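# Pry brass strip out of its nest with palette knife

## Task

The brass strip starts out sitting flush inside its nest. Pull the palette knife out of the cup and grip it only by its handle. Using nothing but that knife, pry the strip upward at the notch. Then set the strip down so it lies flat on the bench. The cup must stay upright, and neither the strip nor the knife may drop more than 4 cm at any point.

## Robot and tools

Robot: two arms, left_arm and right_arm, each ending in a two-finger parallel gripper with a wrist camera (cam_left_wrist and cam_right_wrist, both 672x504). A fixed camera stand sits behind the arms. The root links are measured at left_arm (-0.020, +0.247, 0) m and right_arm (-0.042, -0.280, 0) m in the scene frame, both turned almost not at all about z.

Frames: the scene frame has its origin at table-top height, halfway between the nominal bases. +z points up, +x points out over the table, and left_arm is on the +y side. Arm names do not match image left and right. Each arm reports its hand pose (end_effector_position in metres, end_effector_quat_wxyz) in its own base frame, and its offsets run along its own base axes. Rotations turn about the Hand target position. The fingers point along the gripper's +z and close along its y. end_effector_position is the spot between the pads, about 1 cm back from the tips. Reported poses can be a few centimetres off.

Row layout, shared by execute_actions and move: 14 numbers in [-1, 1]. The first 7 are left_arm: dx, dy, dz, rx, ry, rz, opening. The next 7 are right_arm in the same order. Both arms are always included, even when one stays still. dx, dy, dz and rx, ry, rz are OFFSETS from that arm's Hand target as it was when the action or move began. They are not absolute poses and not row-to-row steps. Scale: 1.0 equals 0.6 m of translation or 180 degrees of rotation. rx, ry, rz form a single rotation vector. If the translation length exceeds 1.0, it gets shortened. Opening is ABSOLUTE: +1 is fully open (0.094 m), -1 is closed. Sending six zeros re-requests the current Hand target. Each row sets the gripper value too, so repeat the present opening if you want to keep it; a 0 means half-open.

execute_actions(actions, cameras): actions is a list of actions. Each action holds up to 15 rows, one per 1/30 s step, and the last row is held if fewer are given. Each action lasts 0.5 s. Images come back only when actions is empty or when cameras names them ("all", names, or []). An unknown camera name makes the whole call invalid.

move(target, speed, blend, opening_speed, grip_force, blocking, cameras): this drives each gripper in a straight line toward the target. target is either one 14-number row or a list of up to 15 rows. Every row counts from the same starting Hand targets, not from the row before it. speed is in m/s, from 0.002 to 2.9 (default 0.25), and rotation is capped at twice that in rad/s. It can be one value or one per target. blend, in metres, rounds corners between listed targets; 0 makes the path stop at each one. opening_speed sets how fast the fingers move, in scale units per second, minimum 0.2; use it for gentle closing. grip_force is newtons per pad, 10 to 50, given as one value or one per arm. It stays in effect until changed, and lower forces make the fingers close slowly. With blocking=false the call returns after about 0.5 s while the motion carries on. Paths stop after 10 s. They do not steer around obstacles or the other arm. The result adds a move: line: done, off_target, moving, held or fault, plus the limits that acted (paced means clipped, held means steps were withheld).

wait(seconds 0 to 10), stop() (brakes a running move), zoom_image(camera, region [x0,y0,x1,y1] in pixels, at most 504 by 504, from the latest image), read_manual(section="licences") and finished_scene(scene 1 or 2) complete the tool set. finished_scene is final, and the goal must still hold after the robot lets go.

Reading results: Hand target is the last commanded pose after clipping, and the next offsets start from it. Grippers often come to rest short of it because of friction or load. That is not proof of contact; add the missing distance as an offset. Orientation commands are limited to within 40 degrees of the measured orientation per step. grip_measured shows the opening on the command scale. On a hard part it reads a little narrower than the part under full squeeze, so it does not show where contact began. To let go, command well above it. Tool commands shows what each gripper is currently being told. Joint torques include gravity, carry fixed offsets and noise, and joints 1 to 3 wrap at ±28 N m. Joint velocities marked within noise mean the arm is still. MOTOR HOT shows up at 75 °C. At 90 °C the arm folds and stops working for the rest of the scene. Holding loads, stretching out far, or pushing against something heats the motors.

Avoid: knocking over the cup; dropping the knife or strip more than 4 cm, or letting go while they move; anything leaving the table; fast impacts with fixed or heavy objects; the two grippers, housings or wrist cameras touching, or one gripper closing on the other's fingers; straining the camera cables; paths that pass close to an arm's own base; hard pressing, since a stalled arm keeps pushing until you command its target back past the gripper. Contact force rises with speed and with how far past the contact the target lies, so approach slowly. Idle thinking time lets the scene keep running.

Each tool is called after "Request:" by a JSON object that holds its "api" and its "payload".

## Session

Request:
{"api": "execute_actions", "payload": {"actions": []}}

Scene clock: 0.00 s.
left_arm: end_effector_position=(+0.4075, +0.1273, +0.2817) grip_measured=+1.000 end_effector_quat_wxyz=(+0.502, -0.256, +0.791, +0.238) | right_arm: end_effector_position=(+0.2775, +0.2432, +0.3263) grip_measured=+1.000 end_effector_quat_wxyz=(+0.526, -0.239, +0.769, +0.272)
Joint positions: left_arm=[0.042 1.391 1.175 -0.285 -0.649 -0.191 0.094] | right_arm=[0.662 1.032 1.016 -0.29 -0.112 0.141 0.094]
Joint velocities: within noise
Joint torques (N m): no reading
Motor temperatures (°C): left_arm=[31 29 35 33 27 31 28] | right_arm=[33 33 32 35 30 28 27]
Heat: left arm: 35 °C; right arm: 35 °C.
Hand target: left_arm +0.4061, +0.1279, +0.2870; +0.506, -0.258, +0.788, +0.238 | right_arm +0.2765, +0.2424, +0.3388; +0.539, -0.238, +0.759, +0.277
Tool commands: left_gripper/opening=+1.0 right_gripper/opening=+1.0

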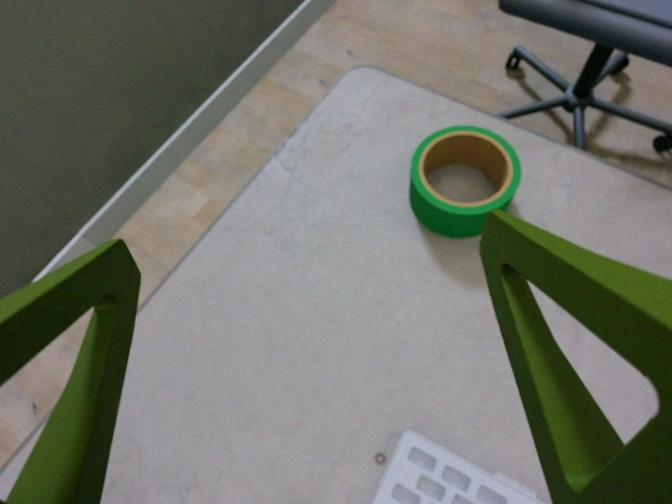

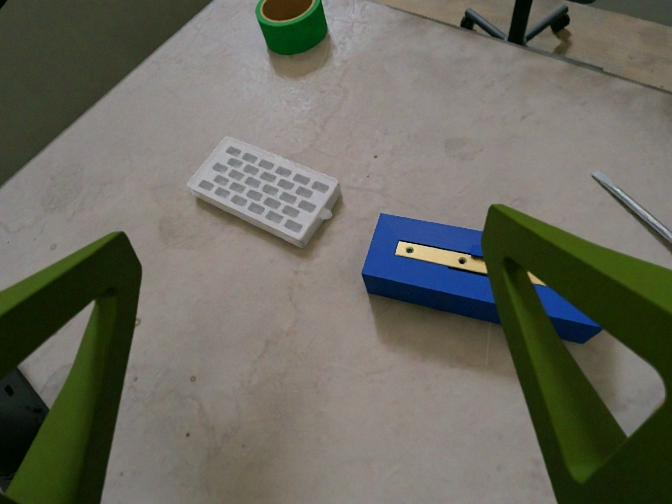

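Request:
{"api": "zoom_image", "payload": {"camera": "cam_right_wrist", "region": [340, 150, 672, 360]}}

Request:
{"api": "zoom_image", "payload": {"camera": "cam_right_wrist", "region": [560, 150, 672, 260]}}

Scaled by 1.518.

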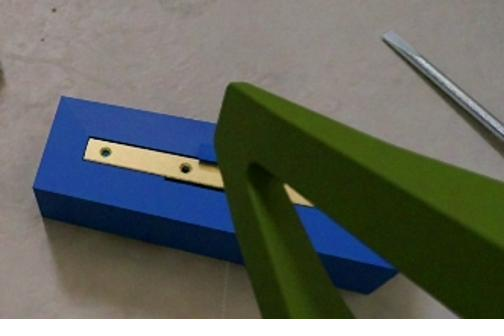

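Scaled by 4.500.

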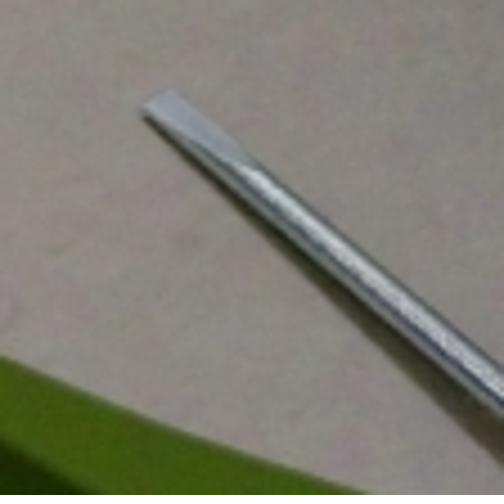

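Request:
{"api": "move", "payload": {"target": [-0.2268,-0.3298,0.0217,-0.0754,0.0979,-0.2166,1, 0,0,0,0,0,0,1], "cameras": ["all"]}}

Scene clock: 3.67 s.
left_arm: end_effector_position=(+0.2737, -0.0687, +0.2901) grip_measured=+1.000 end_effector_quat_wxyz=(+0.391, +0.002, +0.920, +0.010) | right_arm: end_effector_position=(+0.2775, +0.2432, +0.3263) grip_measured=+1.000 end_effector_quat_wxyz=(+0.526, -0.239, +0.769, +0.272)
Joint positions: left_arm=[-0.469 1.059 1.307 -1.078 -0.347 -0.329 0.094] | right_arm=[0.662 1.032 1.016 -0.29 -0.112 0.141 0.094]
Joint torques (N m): left_arm=[-0.59 -2.55 8.43 1.24 -0.11 -0.09] | right_arm=[-0.03 -2.81 9.66 2.25 -0.02 -0.01]
Heat: left arm: 36 °C; right arm: 36 °C.
Hand target: left_arm +0.2699, -0.0700, +0.3000; +0.398, +0.000, +0.917, +0.000 | right_arm +0.2765, +0.2424, +0.3388; +0.539, -0.238, +0.759, +0.277
Off the commanded pose: left_arm 0.011 m, 1 deg | right_arm 0.013 m, 2 deg.
move: off_target (left_arm, right_arm)

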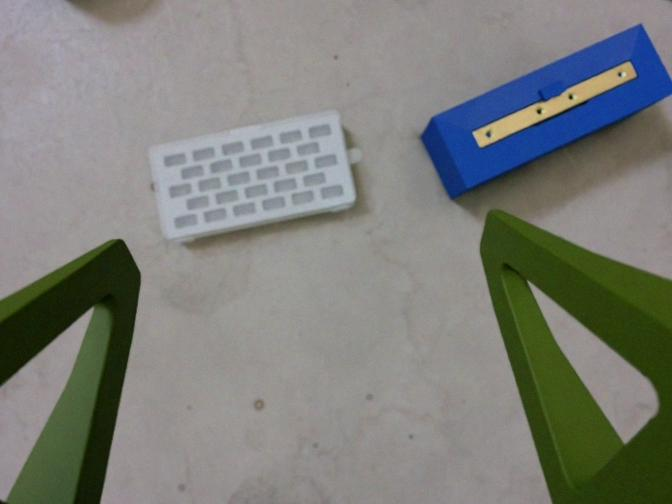

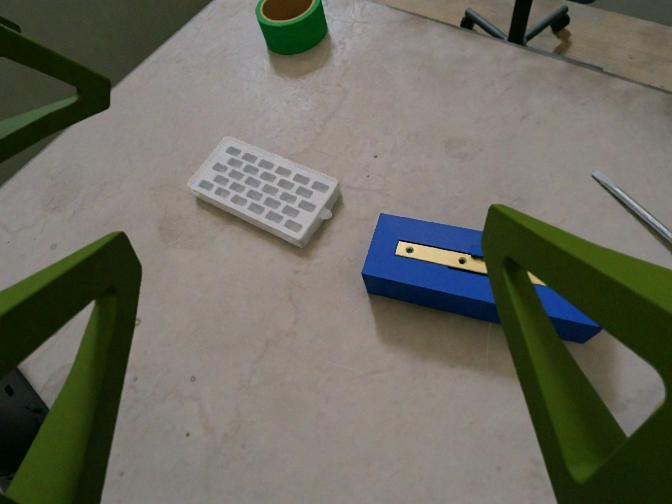

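Request:
{"api": "move", "payload": {"target": [0,0,0,0,0,0,1, 0.0255,-0.4245,-0.05,-0.1021,0.1283,-0.2288,1], "cameras": ["cam_right_wrist"]}}

Scene clock: 6.33 s.
left_arm: end_effector_position=(+0.2737, -0.0687, +0.2900) grip_measured=+1.000 end_effector_quat_wxyz=(+0.391, +0.001, +0.920, +0.010) | right_arm: end_effector_position=(+0.2918, -0.0084, +0.2973) grip_measured=+1.000 end_effector_quat_wxyz=(+0.388, +0.019, +0.921, -0.001)
Joint positions: left_arm=[-0.469 1.059 1.307 -1.078 -0.347 -0.33 0.094] | right_arm=[-0.041 1.066 1.335 -1.042 -0.014 0.005 0.094]
Joint torques (N m): left_arm=[-0.59 -2.55 8.43 1.22 -0.12 -0.09] | right_arm=[-0.64 -1.43 10.67 1.66 0.11 -0.07]
Heat: left arm: 36 °C; right arm: 36 °C.
Hand target: left_arm +0.2700, -0.0700, +0.3000; +0.398, +0.000, +0.917, +0.000 | right_arm +0.2917, -0.0122, +0.3087; +0.398, +0.019, +0.917, -0.008
Off the commanded pose: left_arm 0.011 m, 1 deg | right_arm 0.012 m, 2 deg.
move: off_target (left_arm, right_arm)
Images, in order (width x height): cam_right_wrist 672x504.

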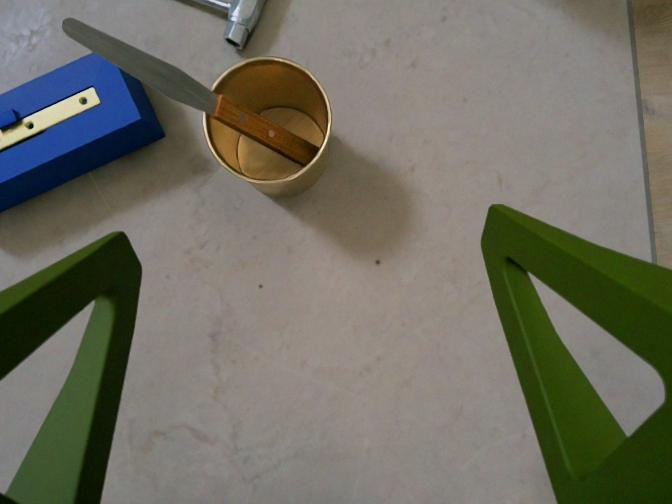

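Request:
{"api": "zoom_image", "payload": {"camera": "cam_right_wrist", "region": [40, 0, 360, 220]}}

Request:
{"api": "zoom_image", "payload": {"camera": "cam_right_wrist", "region": [180, 50, 340, 200]}}

Request:
{"api": "zoom_image", "payload": {"camera": "cam_left_wrist", "region": [410, 10, 672, 210]}}

Request:
{"api": "zoom_image", "payload": {"camera": "cam_right_wrist", "region": [50, 0, 220, 120]}}

Scaled by 1.575.

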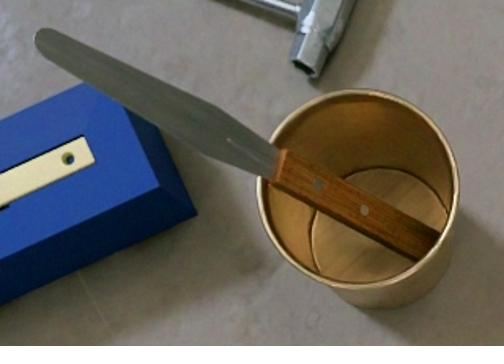

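Scaled by 3.150.

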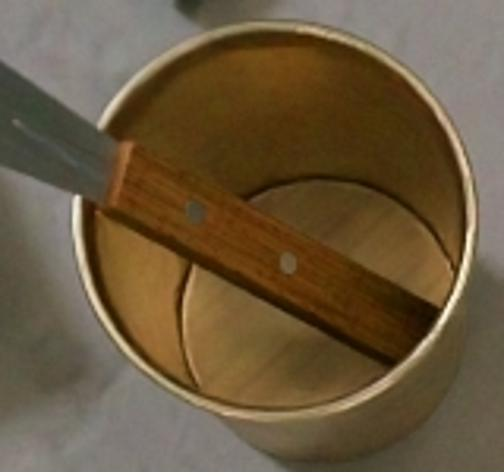

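This scene's latest camera images include none from cam_left_wrist. They are from: cam_right_wrist. cam_left_wrist's image comes with the result of a call that names it in "cameras".

Scaled by 2.965.

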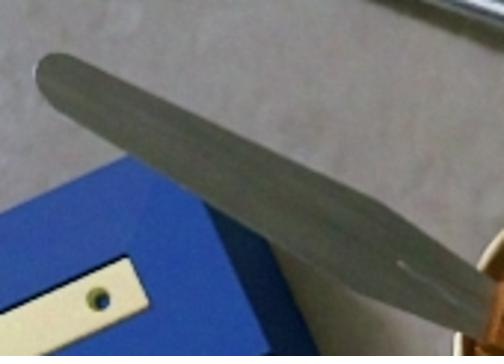

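Request:
{"api": "execute_actions", "payload": {"actions": []}}

Request:
{"api": "zoom_image", "payload": {"camera": "cam_left_wrist", "region": [410, 10, 672, 210]}}

Request:
{"api": "zoom_image", "payload": {"camera": "cam_left_wrist", "region": [510, 60, 610, 140]}}

Scene clock: 7.20 s.
left_arm: end_effector_position=(+0.2737, -0.0687, +0.2900) grip_measured=+1.000 end_effector_quat_wxyz=(+0.391, +0.001, +0.920, +0.010) | right_arm: end_effector_position=(+0.2917, -0.0084, +0.2972) grip_measured=+1.000 end_effector_quat_wxyz=(+0.388, +0.018, +0.922, -0.001)
Joint positions: left_arm=[-0.469 1.059 1.307 -1.078 -0.347 -0.33 0.094] | right_arm=[-0.041 1.066 1.335 -1.043 -0.014 0.005 0.094]
Joint velocities: within noise
Joint torques (N m): left_arm=[-0.61 -2.56 8.4 1.23 -0.11 -0.09] | right_arm=[-0.64 -1.43 10.66 1.67 0.11 -0.07]
Motor temperatures (°C): left_arm=[31 29 36 34 27 31 28] | right_arm=[33 33 33 37 30 28 27]
Heat: left arm: 36 °C; right arm: 37 °C.
Hand target: left_arm +0.2700, -0.0700, +0.3000; +0.398, +0.000, +0.917, +0.000 | right_arm +0.2917, -0.0122, +0.3087; +0.398, +0.019, +0.917, -0.008
Tool commands: left_gripper/opening=+1.0 right_gripper/opening=+1.0
Off the commanded pose: left_arm 0.011 m, 1 deg | right_arm 0.012 m, 2 deg.

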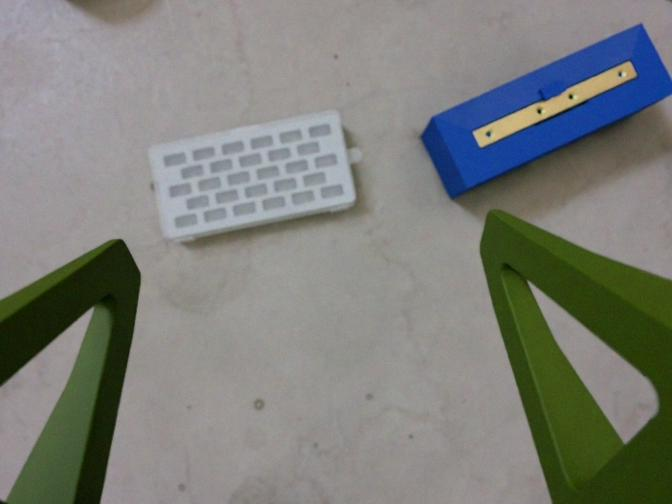

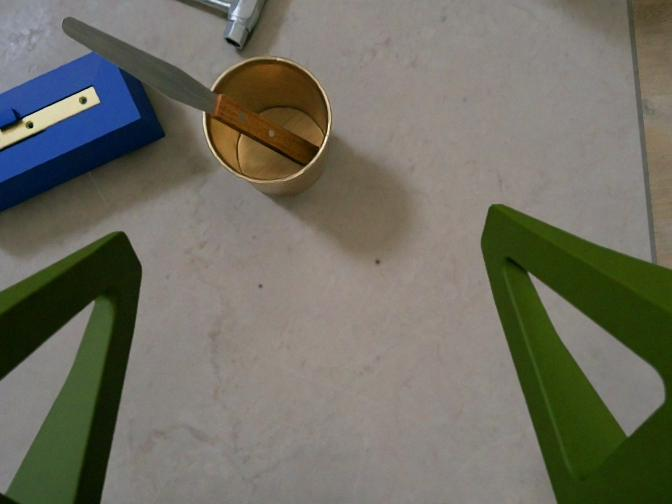

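Scaled by 1.924.

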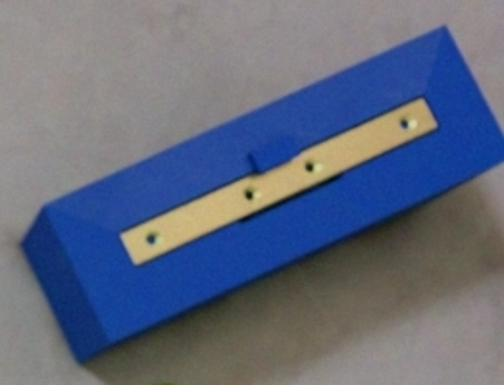

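Scaled by 5.040.

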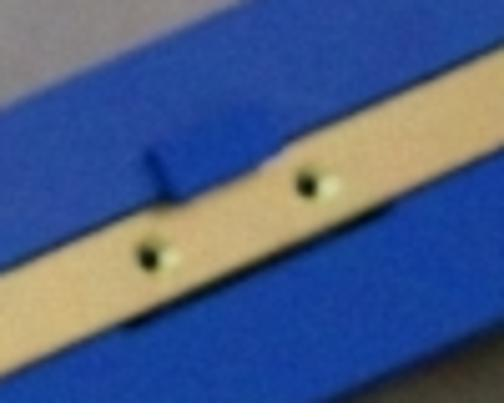

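Request:
{"api": "move", "payload": {"target": [[0,0,0,0,0,0,1, -0.0068,0.2337,-0.0478,-0.15,-0.12,-0.026,0.3],[0,0,0,0,0,0,1, 0.0905,0.2197,-0.2337,-0.2337,-0.1915,-0.0406,0.3]], "speed": 0.25, "blend": [0.04,0], "cameras": ["all"]}}

Scene clock: 13.87 s.
left_arm: end_effector_position=(+0.2737, -0.0687, +0.2900) grip_measured=+1.000 end_effector_quat_wxyz=(+0.391, +0.001, +0.920, +0.010) | right_arm: end_effector_position=(+0.3448, +0.1206, +0.1647) grip_measured=+0.303 end_effector_quat_wxyz=(+0.606, -0.082, +0.702, -0.364)
Joint positions: left_arm=[-0.469 1.059 1.307 -1.078 -0.347 -0.33 0.094] | right_arm=[0.82 1.732 0.476 1.256 1.245 -0.656 0.061]
Joint torques (N m): left_arm=[-0.61 -2.56 8.4 1.23 -0.11 -0.09] | right_arm=[-0.76 -4.57 4.55 2.44 -0.13 0.05]
Heat: left arm: 37 °C; right arm: 37 °C.
Hand target: left_arm +0.2700, -0.0700, +0.3000; +0.398, +0.000, +0.917, +0.000 | right_arm +0.3461, +0.1195, +0.1685; +0.625, -0.065, +0.695, -0.351
Off the commanded pose: left_arm 0.011 m, 1 deg | right_arm 0.004 m, 3 deg.
move: off_target (left_arm, right_arm)

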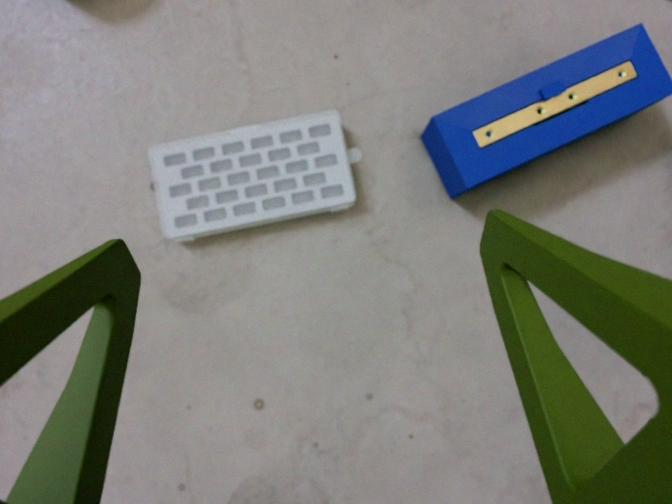

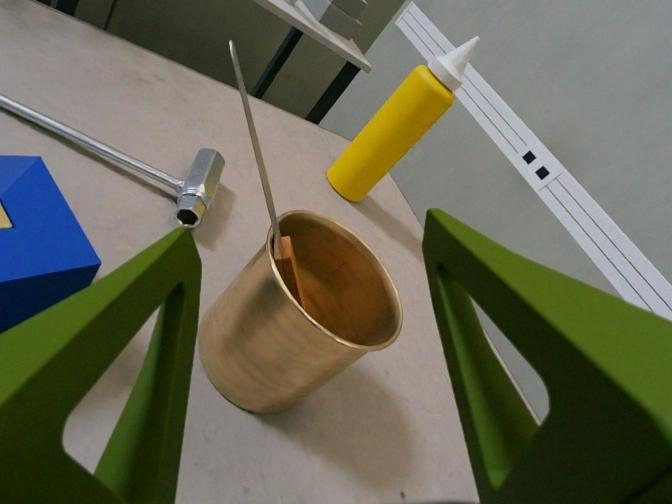

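Request:
{"api": "move", "payload": {"target": [0,0,0,0,0,0,1, 0.0728,-0.0005,-0.0228,-0.0122,0.0055,0,0.3], "speed": 0.12, "cameras": ["cam_right_wrist"]}}

Scene clock: 15.47 s.
left_arm: end_effector_position=(+0.2737, -0.0687, +0.2900) grip_measured=+1.000 end_effector_quat_wxyz=(+0.391, +0.001, +0.920, +0.010) | right_arm: end_effector_position=(+0.3832, +0.1151, +0.1424) grip_measured=+0.303 end_effector_quat_wxyz=(+0.588, -0.107, +0.705, -0.382)
Joint positions: left_arm=[-0.469 1.059 1.307 -1.078 -0.347 -0.33 0.094] | right_arm=[0.71 1.879 0.561 1.281 1.136 -0.692 0.061]
Joint torques (N m): left_arm=[-0.61 -2.56 8.42 1.23 -0.11 -0.09] | right_arm=[-0.57 -5.45 7.27 2.54 -0.13 0.02]
Heat: left arm: 37 °C; right arm: 38 °C.
Hand target: left_arm +0.2700, -0.0700, +0.3000; +0.398, +0.000, +0.917, +0.000 | right_arm +0.3898, +0.1192, +0.1549; +0.617, -0.080, +0.693, -0.363
Off the commanded pose: left_arm 0.011 m, 1 deg | right_arm 0.015 m, 5 deg.
move: off_target (left_arm, right_arm)
Images, in order (width x height): cam_right_wrist 672x504.

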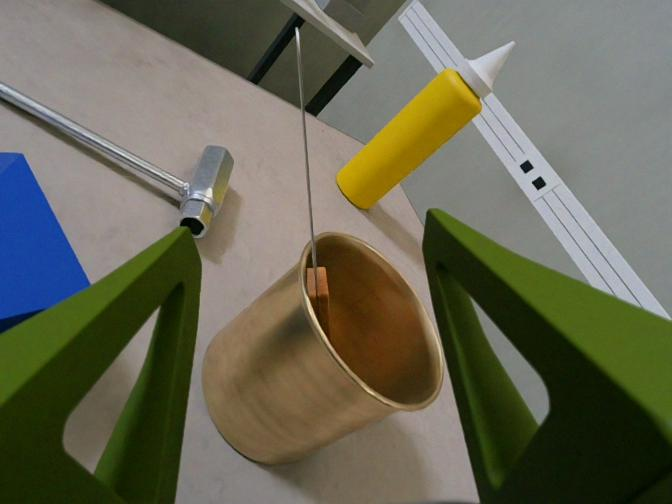

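Request:
{"api": "move", "payload": {"target": [0,0,0,0,0,0,1, 0.0765,-0.0337,0.0045,0,0,0,0.3], "speed": 0.1, "cameras": ["cam_right_wrist"]}}

Scene clock: 17.10 s.
left_arm: end_effector_position=(+0.2737, -0.0687, +0.2900) grip_measured=+1.000 end_effector_quat_wxyz=(+0.391, +0.001, +0.920, +0.010) | right_arm: end_effector_position=(+0.4292, +0.0949, +0.1519) grip_measured=+0.303 end_effector_quat_wxyz=(+0.603, -0.089, +0.699, -0.374)
Joint positions: left_arm=[-0.469 1.059 1.307 -1.078 -0.347 -0.33 0.094] | right_arm=[0.567 1.934 0.668 1.278 0.997 -0.692 0.061]
Joint torques (N m): left_arm=[-0.59 -2.55 8.43 1.22 -0.11 -0.09] | right_arm=[-0.43 -6.15 7.72 2.06 -0.17 0.08]
Heat: left arm: 37 °C; right arm: 38 °C.
Hand target: left_arm +0.2700, -0.0700, +0.3000; +0.398, +0.000, +0.917, +0.000 | right_arm +0.4357, +0.0990, +0.1575; +0.617, -0.080, +0.693, -0.363
Off the commanded pose: left_arm 0.011 m, 1 deg | right_arm 0.010 m, 2 deg.
move: off_target (left_arm)
Images, in order (width x height): cam_right_wrist 672x504.

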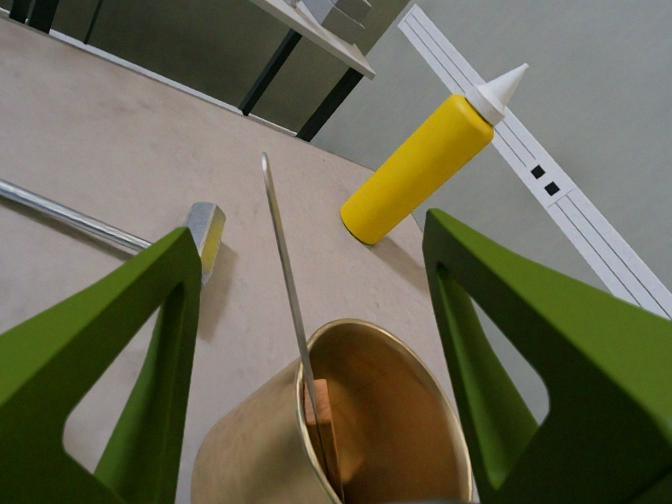

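Request:
{"api": "move", "payload": {"target": [0,0,0,0,0,0,1, 0.0033,0.0083,-0.01,-0.007,0.003,0,0.3], "speed": 0.05, "cameras": ["cam_right_wrist"]}}

Scene clock: 18.23 s.
left_arm: end_effector_position=(+0.2737, -0.0687, +0.2900) grip_measured=+1.000 end_effector_quat_wxyz=(+0.391, +0.001, +0.920, +0.010) | right_arm: end_effector_position=(+0.4327, +0.0973, +0.1426) grip_measured=+0.303 end_effector_quat_wxyz=(+0.593, -0.102, +0.701, -0.383)
Joint positions: left_arm=[-0.469 1.059 1.307 -1.078 -0.347 -0.33 0.094] | right_arm=[0.567 1.968 0.683 1.278 0.996 -0.711 0.061]
Joint torques (N m): left_arm=[-0.59 -2.55 8.43 1.22 -0.11 -0.1] | right_arm=[0.47 -6.37 7.68 2.26 -0.06 0.01]
Heat: left arm: 37 °C; right arm: 38 °C.
Hand target: left_arm +0.2700, -0.0700, +0.3000; +0.398, +0.000, +0.917, +0.000 | right_arm +0.4377, +0.1040, +0.1515; +0.613, -0.088, +0.692, -0.370
Off the commanded pose: left_arm 0.011 m, 1 deg | right_arm 0.012 m, 3 deg.
move: off_target (left_arm, right_arm)
Images, in order (width x height): cam_right_wrist 672x504.

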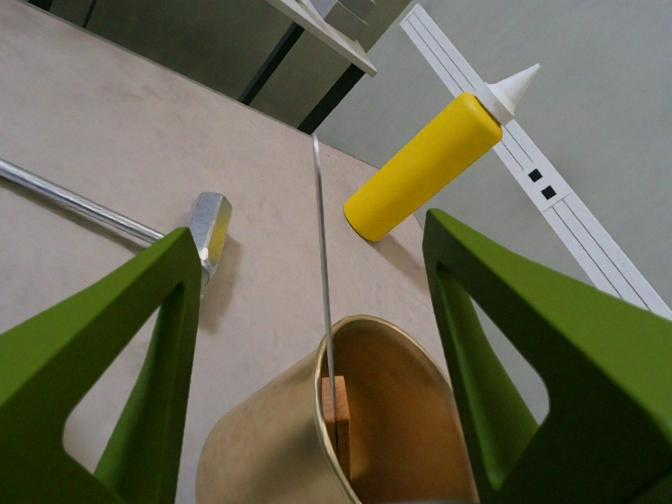

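Request:
{"api": "move", "payload": {"target": [0,0,0,0,0,0,1, -0.0015,-0.004,0.005,0,0,0,-1], "grip_force": [50, 15], "opening_speed": 0.4, "speed": 0.03, "cameras": ["cam_right_wrist"]}}

Scene clock: 26.73 s.
left_arm: end_effector_position=(+0.2737, -0.0687, +0.2900) grip_measured=+1.000 end_effector_quat_wxyz=(+0.391, +0.001, +0.920, +0.010) | right_arm: end_effector_position=(+0.4327, +0.0973, +0.1426) grip_measured=-0.988 end_effector_quat_wxyz=(+0.592, -0.103, +0.701, -0.384)
Joint positions: left_arm=[-0.469 1.059 1.307 -1.078 -0.347 -0.33 0.094] | right_arm=[0.567 1.968 0.683 1.278 0.996 -0.716 0.001]
Joint torques (N m): left_arm=[-0.61 -2.56 8.42 1.22 -0.11 -0.09] | right_arm=[0.02 -7.46 6.91 2.18 -0.11 0.09]
Heat: left arm: 38 °C; right arm: 39 °C.
Hand target: left_arm +0.2700, -0.0700, +0.3000; +0.398, +0.000, +0.917, +0.000 | right_arm +0.4368, +0.1016, +0.1545; +0.613, -0.088, +0.692, -0.370
Off the commanded pose: left_arm 0.011 m, 1 deg | right_arm 0.013 m, 3 deg.
grip_force (N): 50, 15
move: moving (right_arm; no rest 5 s after the path's end), off_target (left_arm)
Images, in order (width x height): cam_right_wrist 672x504.

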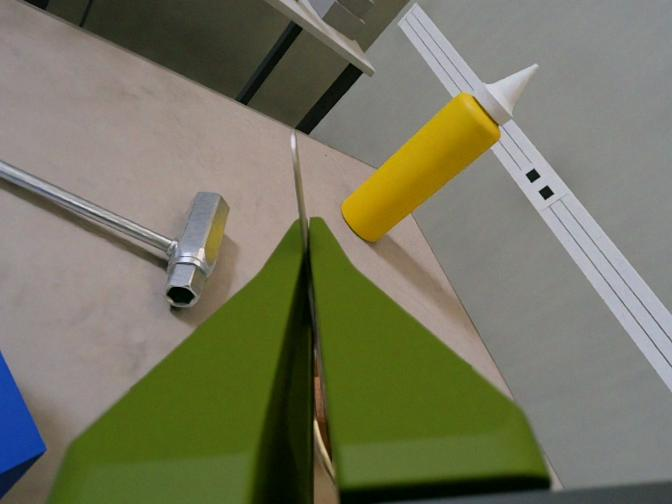

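Request:
{"api": "move", "payload": {"target": [0,0,0,0,0,0,1, -0.005,-0.0067,0.25,0,0,0,-1], "grip_force": [50, 50], "speed": 0.12, "cameras": ["all"]}}

Scene clock: 29.00 s.
left_arm: end_effector_position=(+0.2737, -0.0687, +0.2900) grip_measured=+1.000 end_effector_quat_wxyz=(+0.391, +0.001, +0.920, +0.010) | right_arm: end_effector_position=(+0.4338, +0.0984, +0.2799) grip_measured=-0.991 end_effector_quat_wxyz=(+0.589, -0.111, +0.701, -0.387)
Joint positions: left_arm=[-0.469 1.059 1.307 -1.078 -0.347 -0.33 0.094] | right_arm=[0.567 1.565 0.915 0.636 0.992 -0.727 0]
Joint torques (N m): left_arm=[-0.59 -2.56 8.4 1.22 -0.11 -0.09] | right_arm=[-0.47 -8.24 10.74 1.87 -0.11 0.14]
Heat: left arm: 38 °C; right arm: 39 °C.
Hand target: left_arm +0.2700, -0.0700, +0.3000; +0.398, +0.000, +0.917, +0.000 | right_arm +0.4338, +0.0975, +0.3046; +0.613, -0.088, +0.692, -0.370
Off the commanded pose: left_arm 0.011 m, 1 deg | right_arm 0.025 m, 4 deg.
move: off_target (left_arm, right_arm)

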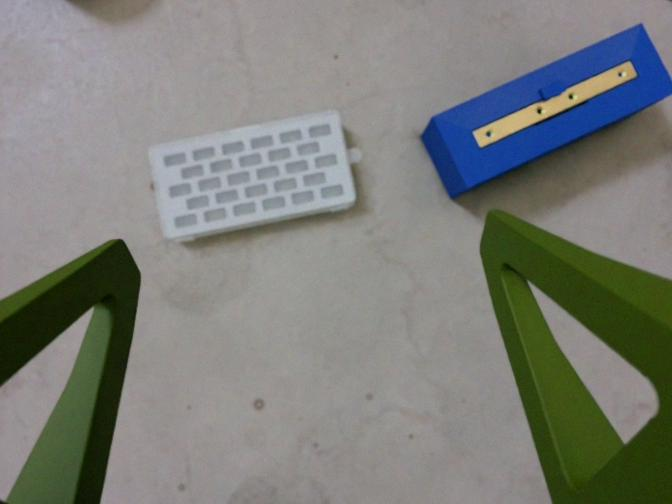

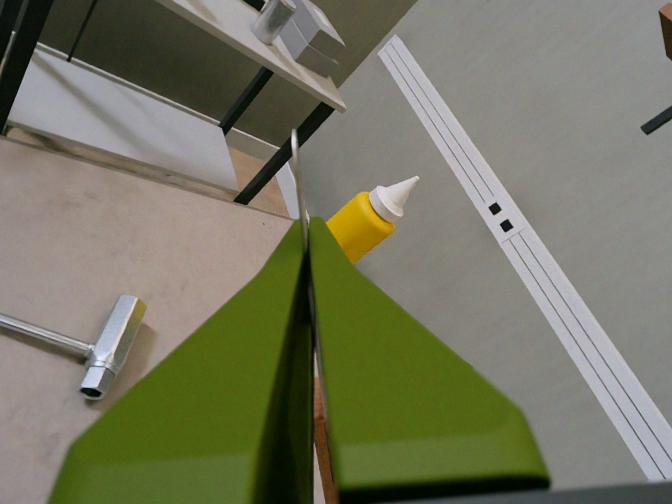

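Request:
{"api": "move", "payload": {"target": [[0,0,0,0,0,0,1, -0.0147,0.0208,0.1173,0,0,0,-1],[0,0,0,0,0,0,1, -0.0528,0.0793,0.034,0.7025,-0.1926,0.0741,-1]], "speed": [0.2,0.3], "blend": [0.02,0], "cameras": ["all"]}}

Scene clock: 34.93 s.
left_arm: end_effector_position=(+0.2737, -0.0687, +0.2900) grip_measured=+1.000 end_effector_quat_wxyz=(+0.391, +0.001, +0.920, +0.010) | right_arm: end_effector_position=(+0.4077, +0.1449, +0.3122) grip_measured=-0.991 end_effector_quat_wxyz=(+0.529, +0.530, +0.468, +0.470)
Joint positions: left_arm=[-0.469 1.059 1.307 -1.078 -0.347 -0.33 0.094] | right_arm=[0.626 1.376 0.873 0.505 0.747 1.573 0]
Joint torques (N m): left_arm=[-0.61 -2.56 8.42 1.22 -0.11 -0.09] | right_arm=[0.66 -6.48 7.56 2.31 0.01 0.01]
Heat: left arm: 38 °C; right arm: 40 °C.
Hand target: left_arm +0.2700, -0.0700, +0.3000; +0.398, +0.000, +0.917, +0.000 | right_arm +0.4021, +0.1451, +0.3250; +0.528, +0.526, +0.452, +0.490
Off the commanded pose: left_arm 0.011 m, 1 deg | right_arm 0.014 m, 3 deg.
move: off_target (left_arm, right_arm)

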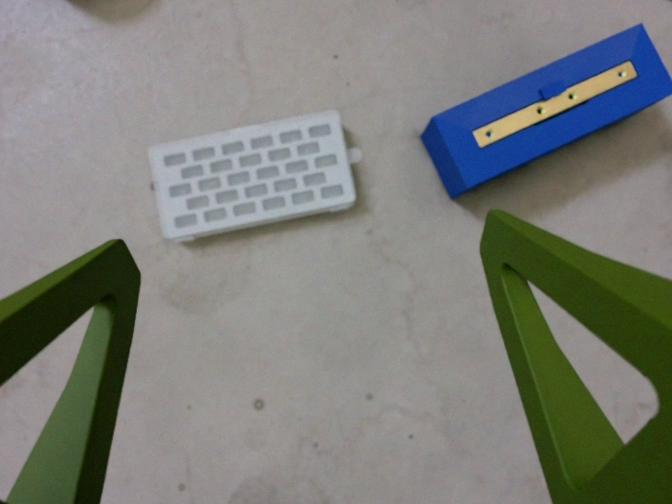

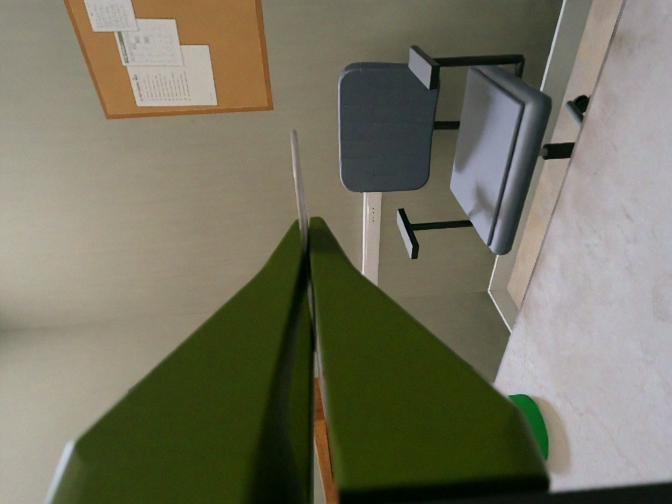

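Request:
{"api": "move", "payload": {"target": [0.0317,-0.2708,0,-0.4838,-0.1762,0.1599,1, 0,0,0,0,0,0,-1], "speed": 0.25, "cameras": ["all"]}}

Scene clock: 39.90 s.
left_arm: end_effector_position=(+0.2901, -0.2328, +0.3082) grip_measured=+1.000 end_effector_quat_wxyz=(+0.480, -0.476, +0.501, -0.540) | right_arm: end_effector_position=(+0.4077, +0.1449, +0.3123) grip_measured=-0.991 end_effector_quat_wxyz=(+0.529, +0.530, +0.468, +0.470)
Joint positions: left_arm=[-1.105 1.233 0.698 0.62 -1.018 -1.532 0.094] | right_arm=[0.626 1.376 0.873 0.505 0.747 1.574 0]
Joint torques (N m): left_arm=[-0.55 -3.22 5.93 1.46 -0.12 0.14] | right_arm=[0.66 -6.45 7.56 2.33 0.01 0.02]
Heat: left arm: 38 °C; right arm: 41 °C.
Hand target: left_arm +0.2890, -0.2325, +0.2999; +0.488, -0.472, +0.510, -0.528 | right_arm +0.4021, +0.1451, +0.3250; +0.528, +0.526, +0.452, +0.490
Off the commanded pose: left_arm 0.008 m, 2 deg | right_arm 0.014 m, 3 deg.
move: off_target (right_arm)

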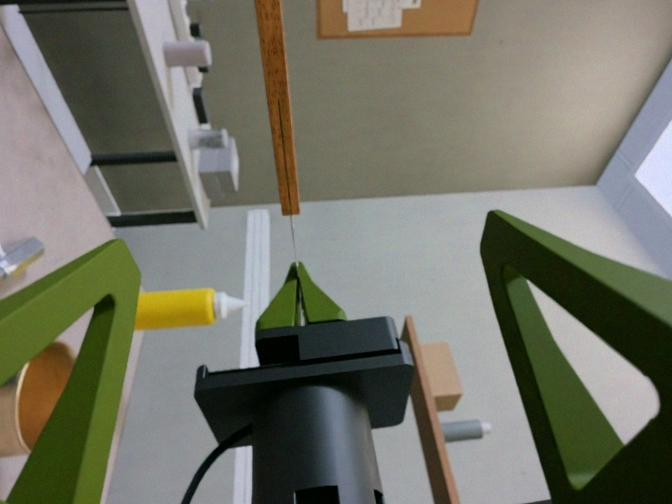

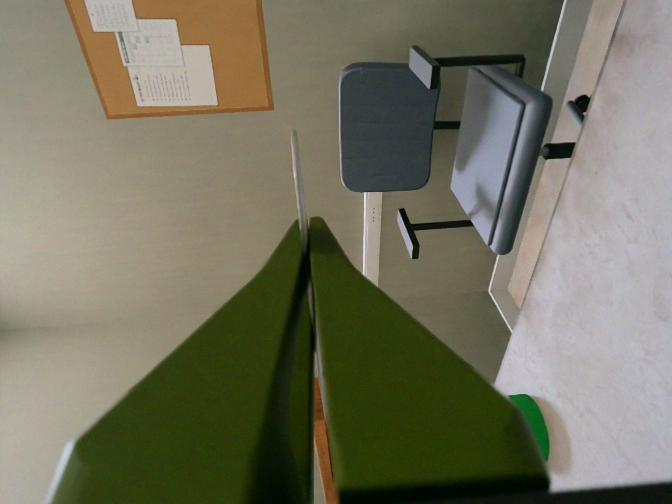

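Request:
{"api": "move", "payload": {"target": [0.0803,-0.0528,-0.0223,0.012,-0.001,0.0005,1, 0,0,0,0,0,0,-1], "speed": 0.12, "cameras": ["cam_left_wrist"]}}

Scene clock: 41.53 s.
left_arm: end_effector_position=(+0.3331, -0.2611, +0.2782) grip_measured=+1.000 end_effector_quat_wxyz=(+0.495, -0.466, +0.522, -0.515) | right_arm: end_effector_position=(+0.4077, +0.1449, +0.3123) grip_measured=-0.991 end_effector_quat_wxyz=(+0.529, +0.530, +0.468, +0.470)
Joint positions: left_arm=[-1.019 1.469 0.781 0.723 -0.942 -1.504 0.094] | right_arm=[0.626 1.376 0.873 0.505 0.747 1.574 0]
Joint torques (N m): left_arm=[0.59 -4.92 8.94 1.55 0.07 0.14] | right_arm=[0.68 -6.43 7.54 2.33 0.01 0.03]
Heat: left arm: 38 °C; right arm: 41 °C.
Hand target: left_arm +0.3371, -0.2642, +0.2866; +0.498, -0.462, +0.519, -0.519 | right_arm +0.4021, +0.1451, +0.3250; +0.528, +0.526, +0.452, +0.490
Off the commanded pose: left_arm 0.010 m, 1 deg | right_arm 0.014 m, 3 deg.
move: off_target (right_arm)
Images, in order (width x height): cam_left_wrist 672x504.

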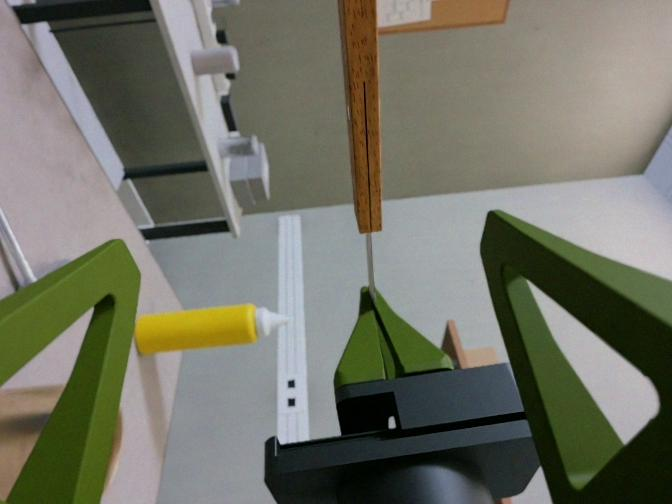

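Request:
{"api": "move", "payload": {"target": [0.073,-0.0202,0.02,-0.0149,0.0011,-0.0003,1, 0,0,0,0,0,0,-1], "speed": 0.12, "cameras": ["cam_left_wrist"]}}

Scene clock: 43.03 s.
left_arm: end_effector_position=(+0.3769, -0.2726, +0.2970) grip_measured=+1.000 end_effector_quat_wxyz=(+0.486, -0.476, +0.503, -0.533) | right_arm: end_effector_position=(+0.4077, +0.1449, +0.3123) grip_measured=-0.991 end_effector_quat_wxyz=(+0.529, +0.530, +0.468, +0.470)
Joint positions: left_arm=[-0.924 1.582 0.946 0.698 -0.85 -1.542 0.094] | right_arm=[0.626 1.376 0.873 0.505 0.747 1.574 0]
Joint torques (N m): left_arm=[0.47 -5.79 8.96 1.31 0.06 0.01] | right_arm=[0.66 -6.45 7.56 2.33 0 0.03]
Motor temperatures (°C): left_arm=[31 29 38 36 27 31 28] | right_arm=[33 35 34 42 30 28 27]
Heat: left arm: 38 °C; right arm: 42 °C.
Hand target: left_arm +0.3810, -0.2762, +0.2985; +0.486, -0.474, +0.508, -0.530 | right_arm +0.4021, +0.1451, +0.3250; +0.528, +0.526, +0.452, +0.490
Off the commanded pose: left_arm 0.006 m, 1 deg | right_arm 0.014 m, 3 deg.
move: off_target (right_arm)
Images, in order (width x height): cam_left_wrist 672x504.

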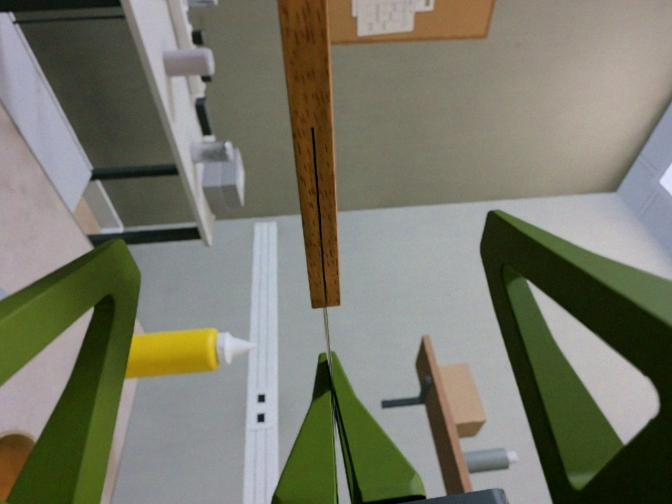

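Request:
{"api": "move", "payload": {"target": [0.051,-0.0088,0.0055,0,0,0,1, 0,0,0,0,0,0,-1], "speed": 0.1, "cameras": ["cam_left_wrist"]}}

Scene clock: 44.47 s.
left_arm: end_effector_position=(+0.4071, -0.2782, +0.3004) grip_measured=+1.000 end_effector_quat_wxyz=(+0.487, -0.476, +0.503, -0.532) | right_arm: end_effector_position=(+0.4077, +0.1449, +0.3123) grip_measured=-0.991 end_effector_quat_wxyz=(+0.529, +0.530, +0.468, +0.470)
Joint positions: left_arm=[-0.865 1.663 1.047 0.673 -0.791 -1.546 0.094] | right_arm=[0.626 1.376 0.873 0.505 0.747 1.574 0]
Joint torques (N m): left_arm=[0.46 -6.5 9.14 1.36 0.06 0] | right_arm=[0.66 -6.43 7.56 2.33 0.02 0.03]
Heat: left arm: 38 °C; right arm: 42 °C.
Hand target: left_arm +0.4116, -0.2816, +0.3019; +0.486, -0.474, +0.508, -0.530 | right_arm +0.4021, +0.1451, +0.3250; +0.528, +0.526, +0.452, +0.490
Off the commanded pose: left_arm 0.006 m, 1 deg | right_arm 0.014 m, 3 deg.
move: off_target (right_arm)
Images, in order (width x height): cam_left_wrist 672x504.

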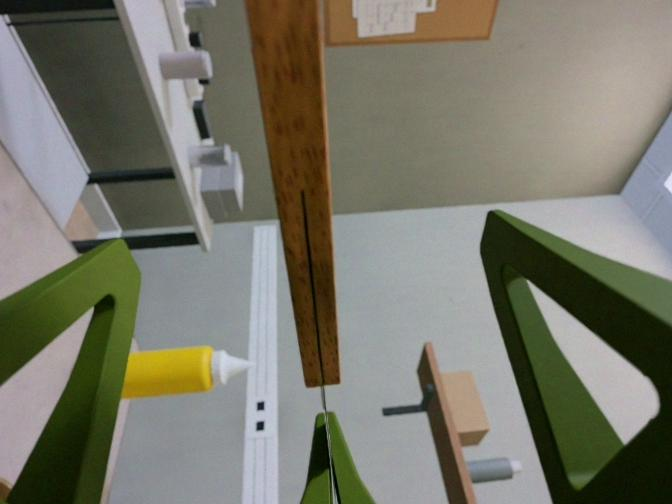

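Request:
{"api": "move", "payload": {"target": [-0.0183,0.0233,0,0,0,0,-0.35, 0,0,0,0,0,0,-1], "speed": 0.08, "opening_speed": 1.2, "cameras": ["cam_left_wrist"]}}

Scene clock: 46.30 s.
left_arm: end_effector_position=(+0.4022, -0.2731, +0.3010) grip_measured=-0.349 end_effector_quat_wxyz=(+0.486, -0.475, +0.504, -0.533) | right_arm: end_effector_position=(+0.4077, +0.1449, +0.3123) grip_measured=-0.991 end_effector_quat_wxyz=(+0.529, +0.530, +0.468, +0.470)
Joint positions: left_arm=[-0.865 1.634 1.019 0.673 -0.788 -1.548 0.031] | right_arm=[0.626 1.376 0.873 0.505 0.747 1.574 0]
Joint velocities: left_arm=[within noise] | right_arm=[-0.007 -0.002 -0.002 -0.037 -0.154 -0.007 0]
Joint torques (N m): left_arm=[0.69 -9.03 6.02 1.39 0.06 0] | right_arm=[0.65 -6.42 7.56 2.34 0 0.02]
Heat: left arm: 38 °C; right arm: 42 °C.
Hand target: left_arm +0.4006, -0.2676, +0.3019; +0.486, -0.474, +0.508, -0.530 | right_arm +0.4021, +0.1451, +0.3250; +0.528, +0.526, +0.452, +0.490
Off the commanded pose: left_arm 0.006 m, 1 deg | right_arm 0.014 m, 3 deg.
move: off_target (right_arm)
Images, in order (width x height): cam_left_wrist 672x504.

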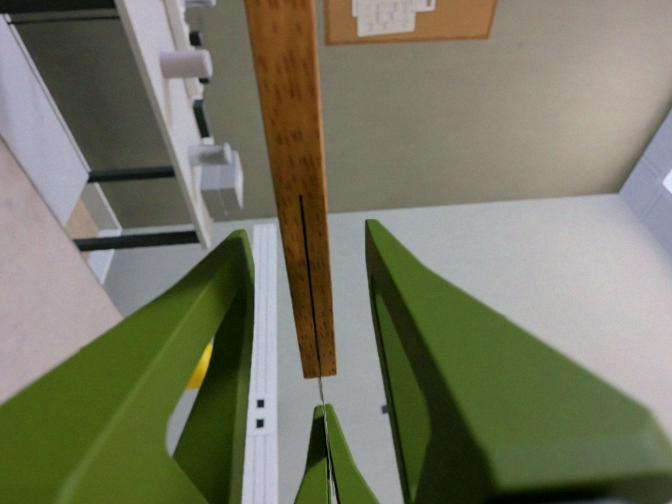

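Request:
{"api": "move", "payload": {"target": [0,0,0,0,0,0,-1, 0,0,0,0,0,0,-1], "grip_force": [20, 50], "opening_speed": 0.5, "cameras": ["cam_left_wrist"]}}

Scene clock: 48.23 s.
left_arm: end_effector_position=(+0.4022, -0.2731, +0.3004) grip_measured=-0.790 end_effector_quat_wxyz=(+0.486, -0.475, +0.505, -0.532) | right_arm: end_effector_position=(+0.4077, +0.1449, +0.3124) grip_measured=-0.991 end_effector_quat_wxyz=(+0.529, +0.530, +0.467, +0.470)
Joint positions: left_arm=[-0.865 1.634 1.019 0.67 -0.788 -1.548 0.01] | right_arm=[0.626 1.376 0.873 0.506 0.747 1.574 0]
Joint torques (N m): left_arm=[0.69 -9.05 6.04 1.43 0.06 0] | right_arm=[0.68 -6.45 7.56 2.33 0.01 0.02]
Heat: left arm: 38 °C; right arm: 42 °C.
Hand target: left_arm +0.4006, -0.2676, +0.3019; +0.486, -0.474, +0.508, -0.530 | right_arm +0.4021, +0.1451, +0.3250; +0.528, +0.526, +0.452, +0.490
Off the commanded pose: left_arm 0.006 m, 0 deg | right_arm 0.014 m, 3 deg.
grip_force (N): 20, 50
move: off_target (right_arm)
Images, in order (width x height): cam_left_wrist 672x504.

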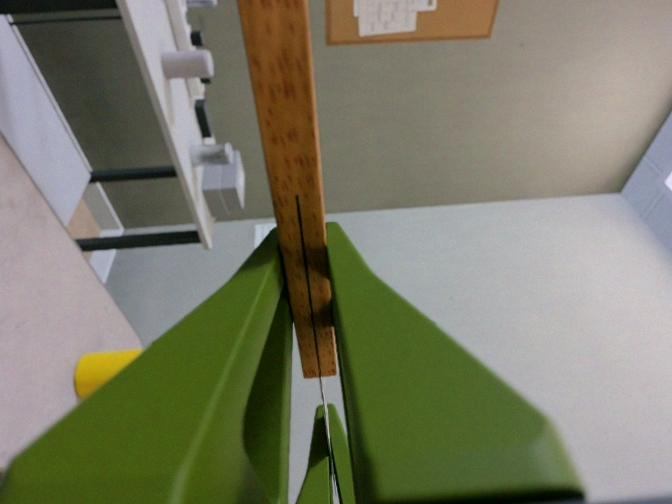

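Request:
{"api": "move", "payload": {"target": [0,0,0,0,0,0,-1, 0,0,0,0,0,0,-1], "grip_force": [50, 50]}}

Request:
{"api": "move", "payload": {"target": [0,0,0,0,0,0,-1, 0,0,0,0,0,0,0], "opening_speed": 0.7, "cameras": ["all"]}}

Scene clock: 48.83 s.
left_arm: end_effector_position=(+0.4023, -0.2731, +0.3002) grip_measured=-0.813 end_effector_quat_wxyz=(+0.486, -0.475, +0.505, -0.532) | right_arm: end_effector_position=(+0.4077, +0.1449, +0.3124) grip_measured=-0.991 end_effector_quat_wxyz=(+0.529, +0.530, +0.467, +0.470)
Joint positions: left_arm=[-0.865 1.634 1.019 0.669 -0.788 -1.548 0.009] | right_arm=[0.626 1.376 0.873 0.506 0.747 1.574 0]
Joint torques (N m): left_arm=[0.69 -9.05 6.02 1.43 0.06 -0.01] | right_arm=[0.69 -6.48 7.57 2.33 0.01 0.02]
Heat: left arm: 38 °C; right arm: 42 °C.
Hand target: left_arm +0.4006, -0.2676, +0.3019; +0.486, -0.474, +0.508, -0.530 | right_arm +0.4021, +0.1451, +0.3250; +0.528, +0.526, +0.452, +0.490
Off the commanded pose: left_arm 0.006 m, 0 deg | right_arm 0.014 m, 3 deg.
move: off_target (right_arm)

Scene clock: 50.50 s.
left_arm: end_effector_position=(+0.4023, -0.2731, +0.3002) grip_measured=-0.814 end_effector_quat_wxyz=(+0.486, -0.475, +0.505, -0.532) | right_arm: end_effector_position=(+0.4077, +0.1449, +0.3142) grip_measured=-0.003 end_effector_quat_wxyz=(+0.528, +0.530, +0.464, +0.474)
Joint positions: left_arm=[-0.865 1.634 1.019 0.669 -0.788 -1.548 0.009] | right_arm=[0.626 1.376 0.873 0.515 0.747 1.576 0.047]
Joint torques (N m): left_arm=[0.7 -9.03 6.05 1.44 0.06 0] | right_arm=[0.66 -6.43 7.53 2.24 0 -0.01]
Heat: left arm: 38 °C; right arm: 42 °C.
Hand target: left_arm +0.4006, -0.2676, +0.3019; +0.486, -0.474, +0.508, -0.530 | right_arm +0.4021, +0.1451, +0.3250; +0.528, +0.526, +0.452, +0.490
Off the commanded pose: left_arm 0.006 m, 0 deg | right_arm 0.012 m, 2 deg.
move: off_target (right_arm)

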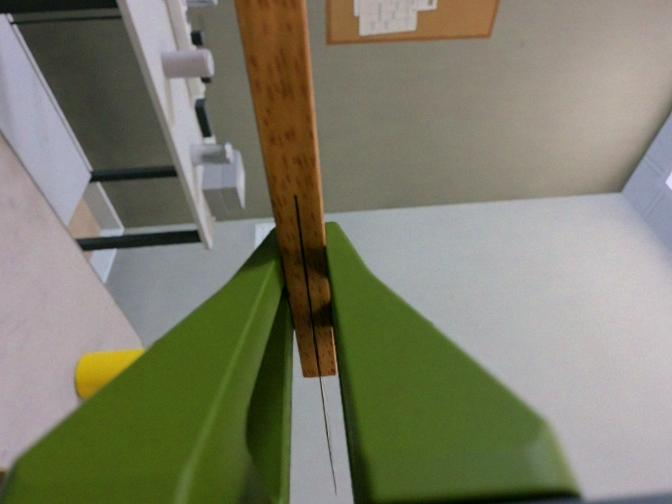

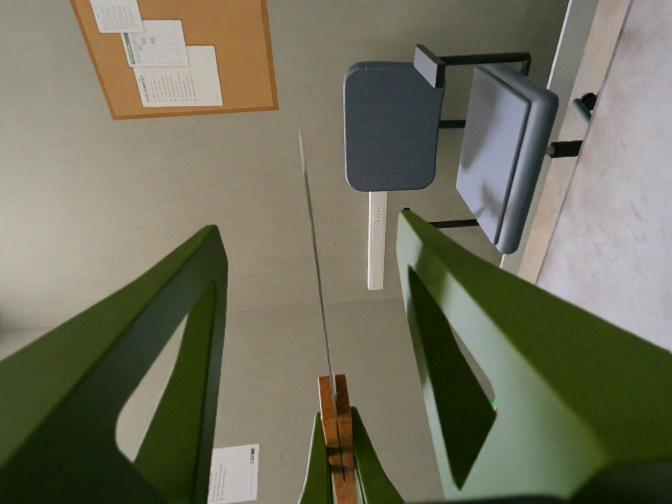

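Request:
{"api": "move", "payload": {"target": [0,0,0,0,0,0,-1, -0.18,0.022,0.01,0,0,0,0], "speed": 0.2, "cameras": ["all"]}}

Scene clock: 52.17 s.
left_arm: end_effector_position=(+0.4023, -0.2731, +0.3002) grip_measured=-0.814 end_effector_quat_wxyz=(+0.486, -0.475, +0.505, -0.532) | right_arm: end_effector_position=(+0.2978, +0.1629, +0.3346) grip_measured=-0.003 end_effector_quat_wxyz=(+0.520, +0.527, +0.446, +0.503)
Joint positions: left_arm=[-0.865 1.634 1.019 0.669 -0.788 -1.548 0.009] | right_arm=[0.986 1.082 0.712 0.471 1.083 1.548 0.047]
Joint torques (N m): left_arm=[0.68 -9.03 6.05 1.43 0.06 0] | right_arm=[0.64 -3.45 7.1 1.56 0.21 -0.14]
Heat: left arm: 38 °C; right arm: 42 °C.
Hand target: left_arm +0.4006, -0.2676, +0.3019; +0.486, -0.474, +0.508, -0.530 | right_arm +0.2941, +0.1584, +0.3311; +0.528, +0.526, +0.452, +0.491
Off the commanded pose: left_arm 0.006 m, 0 deg | right_arm 0.007 m, 2 deg.
move: done

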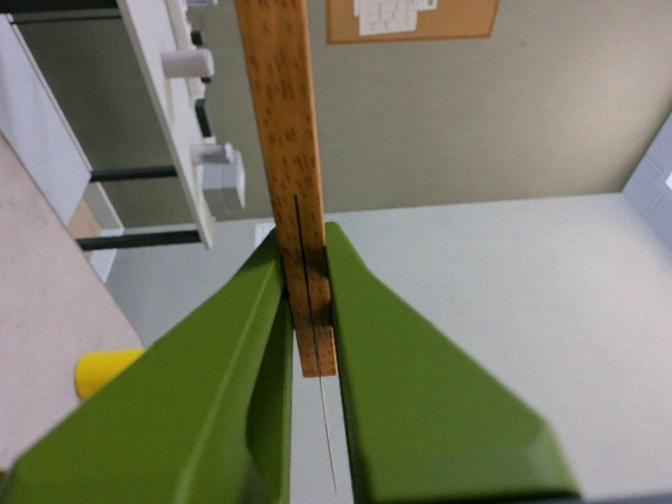

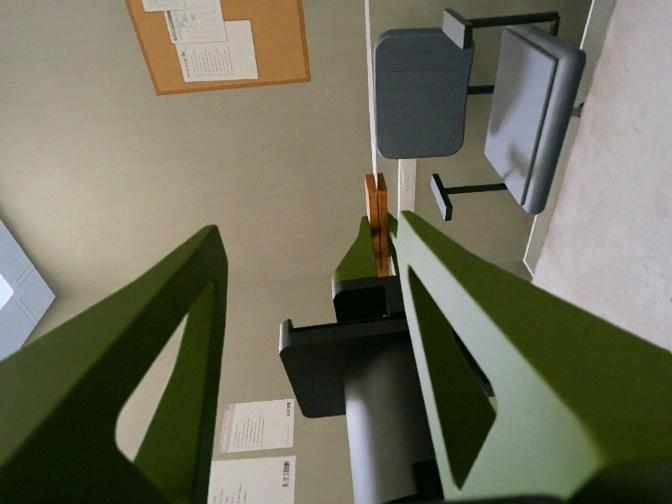

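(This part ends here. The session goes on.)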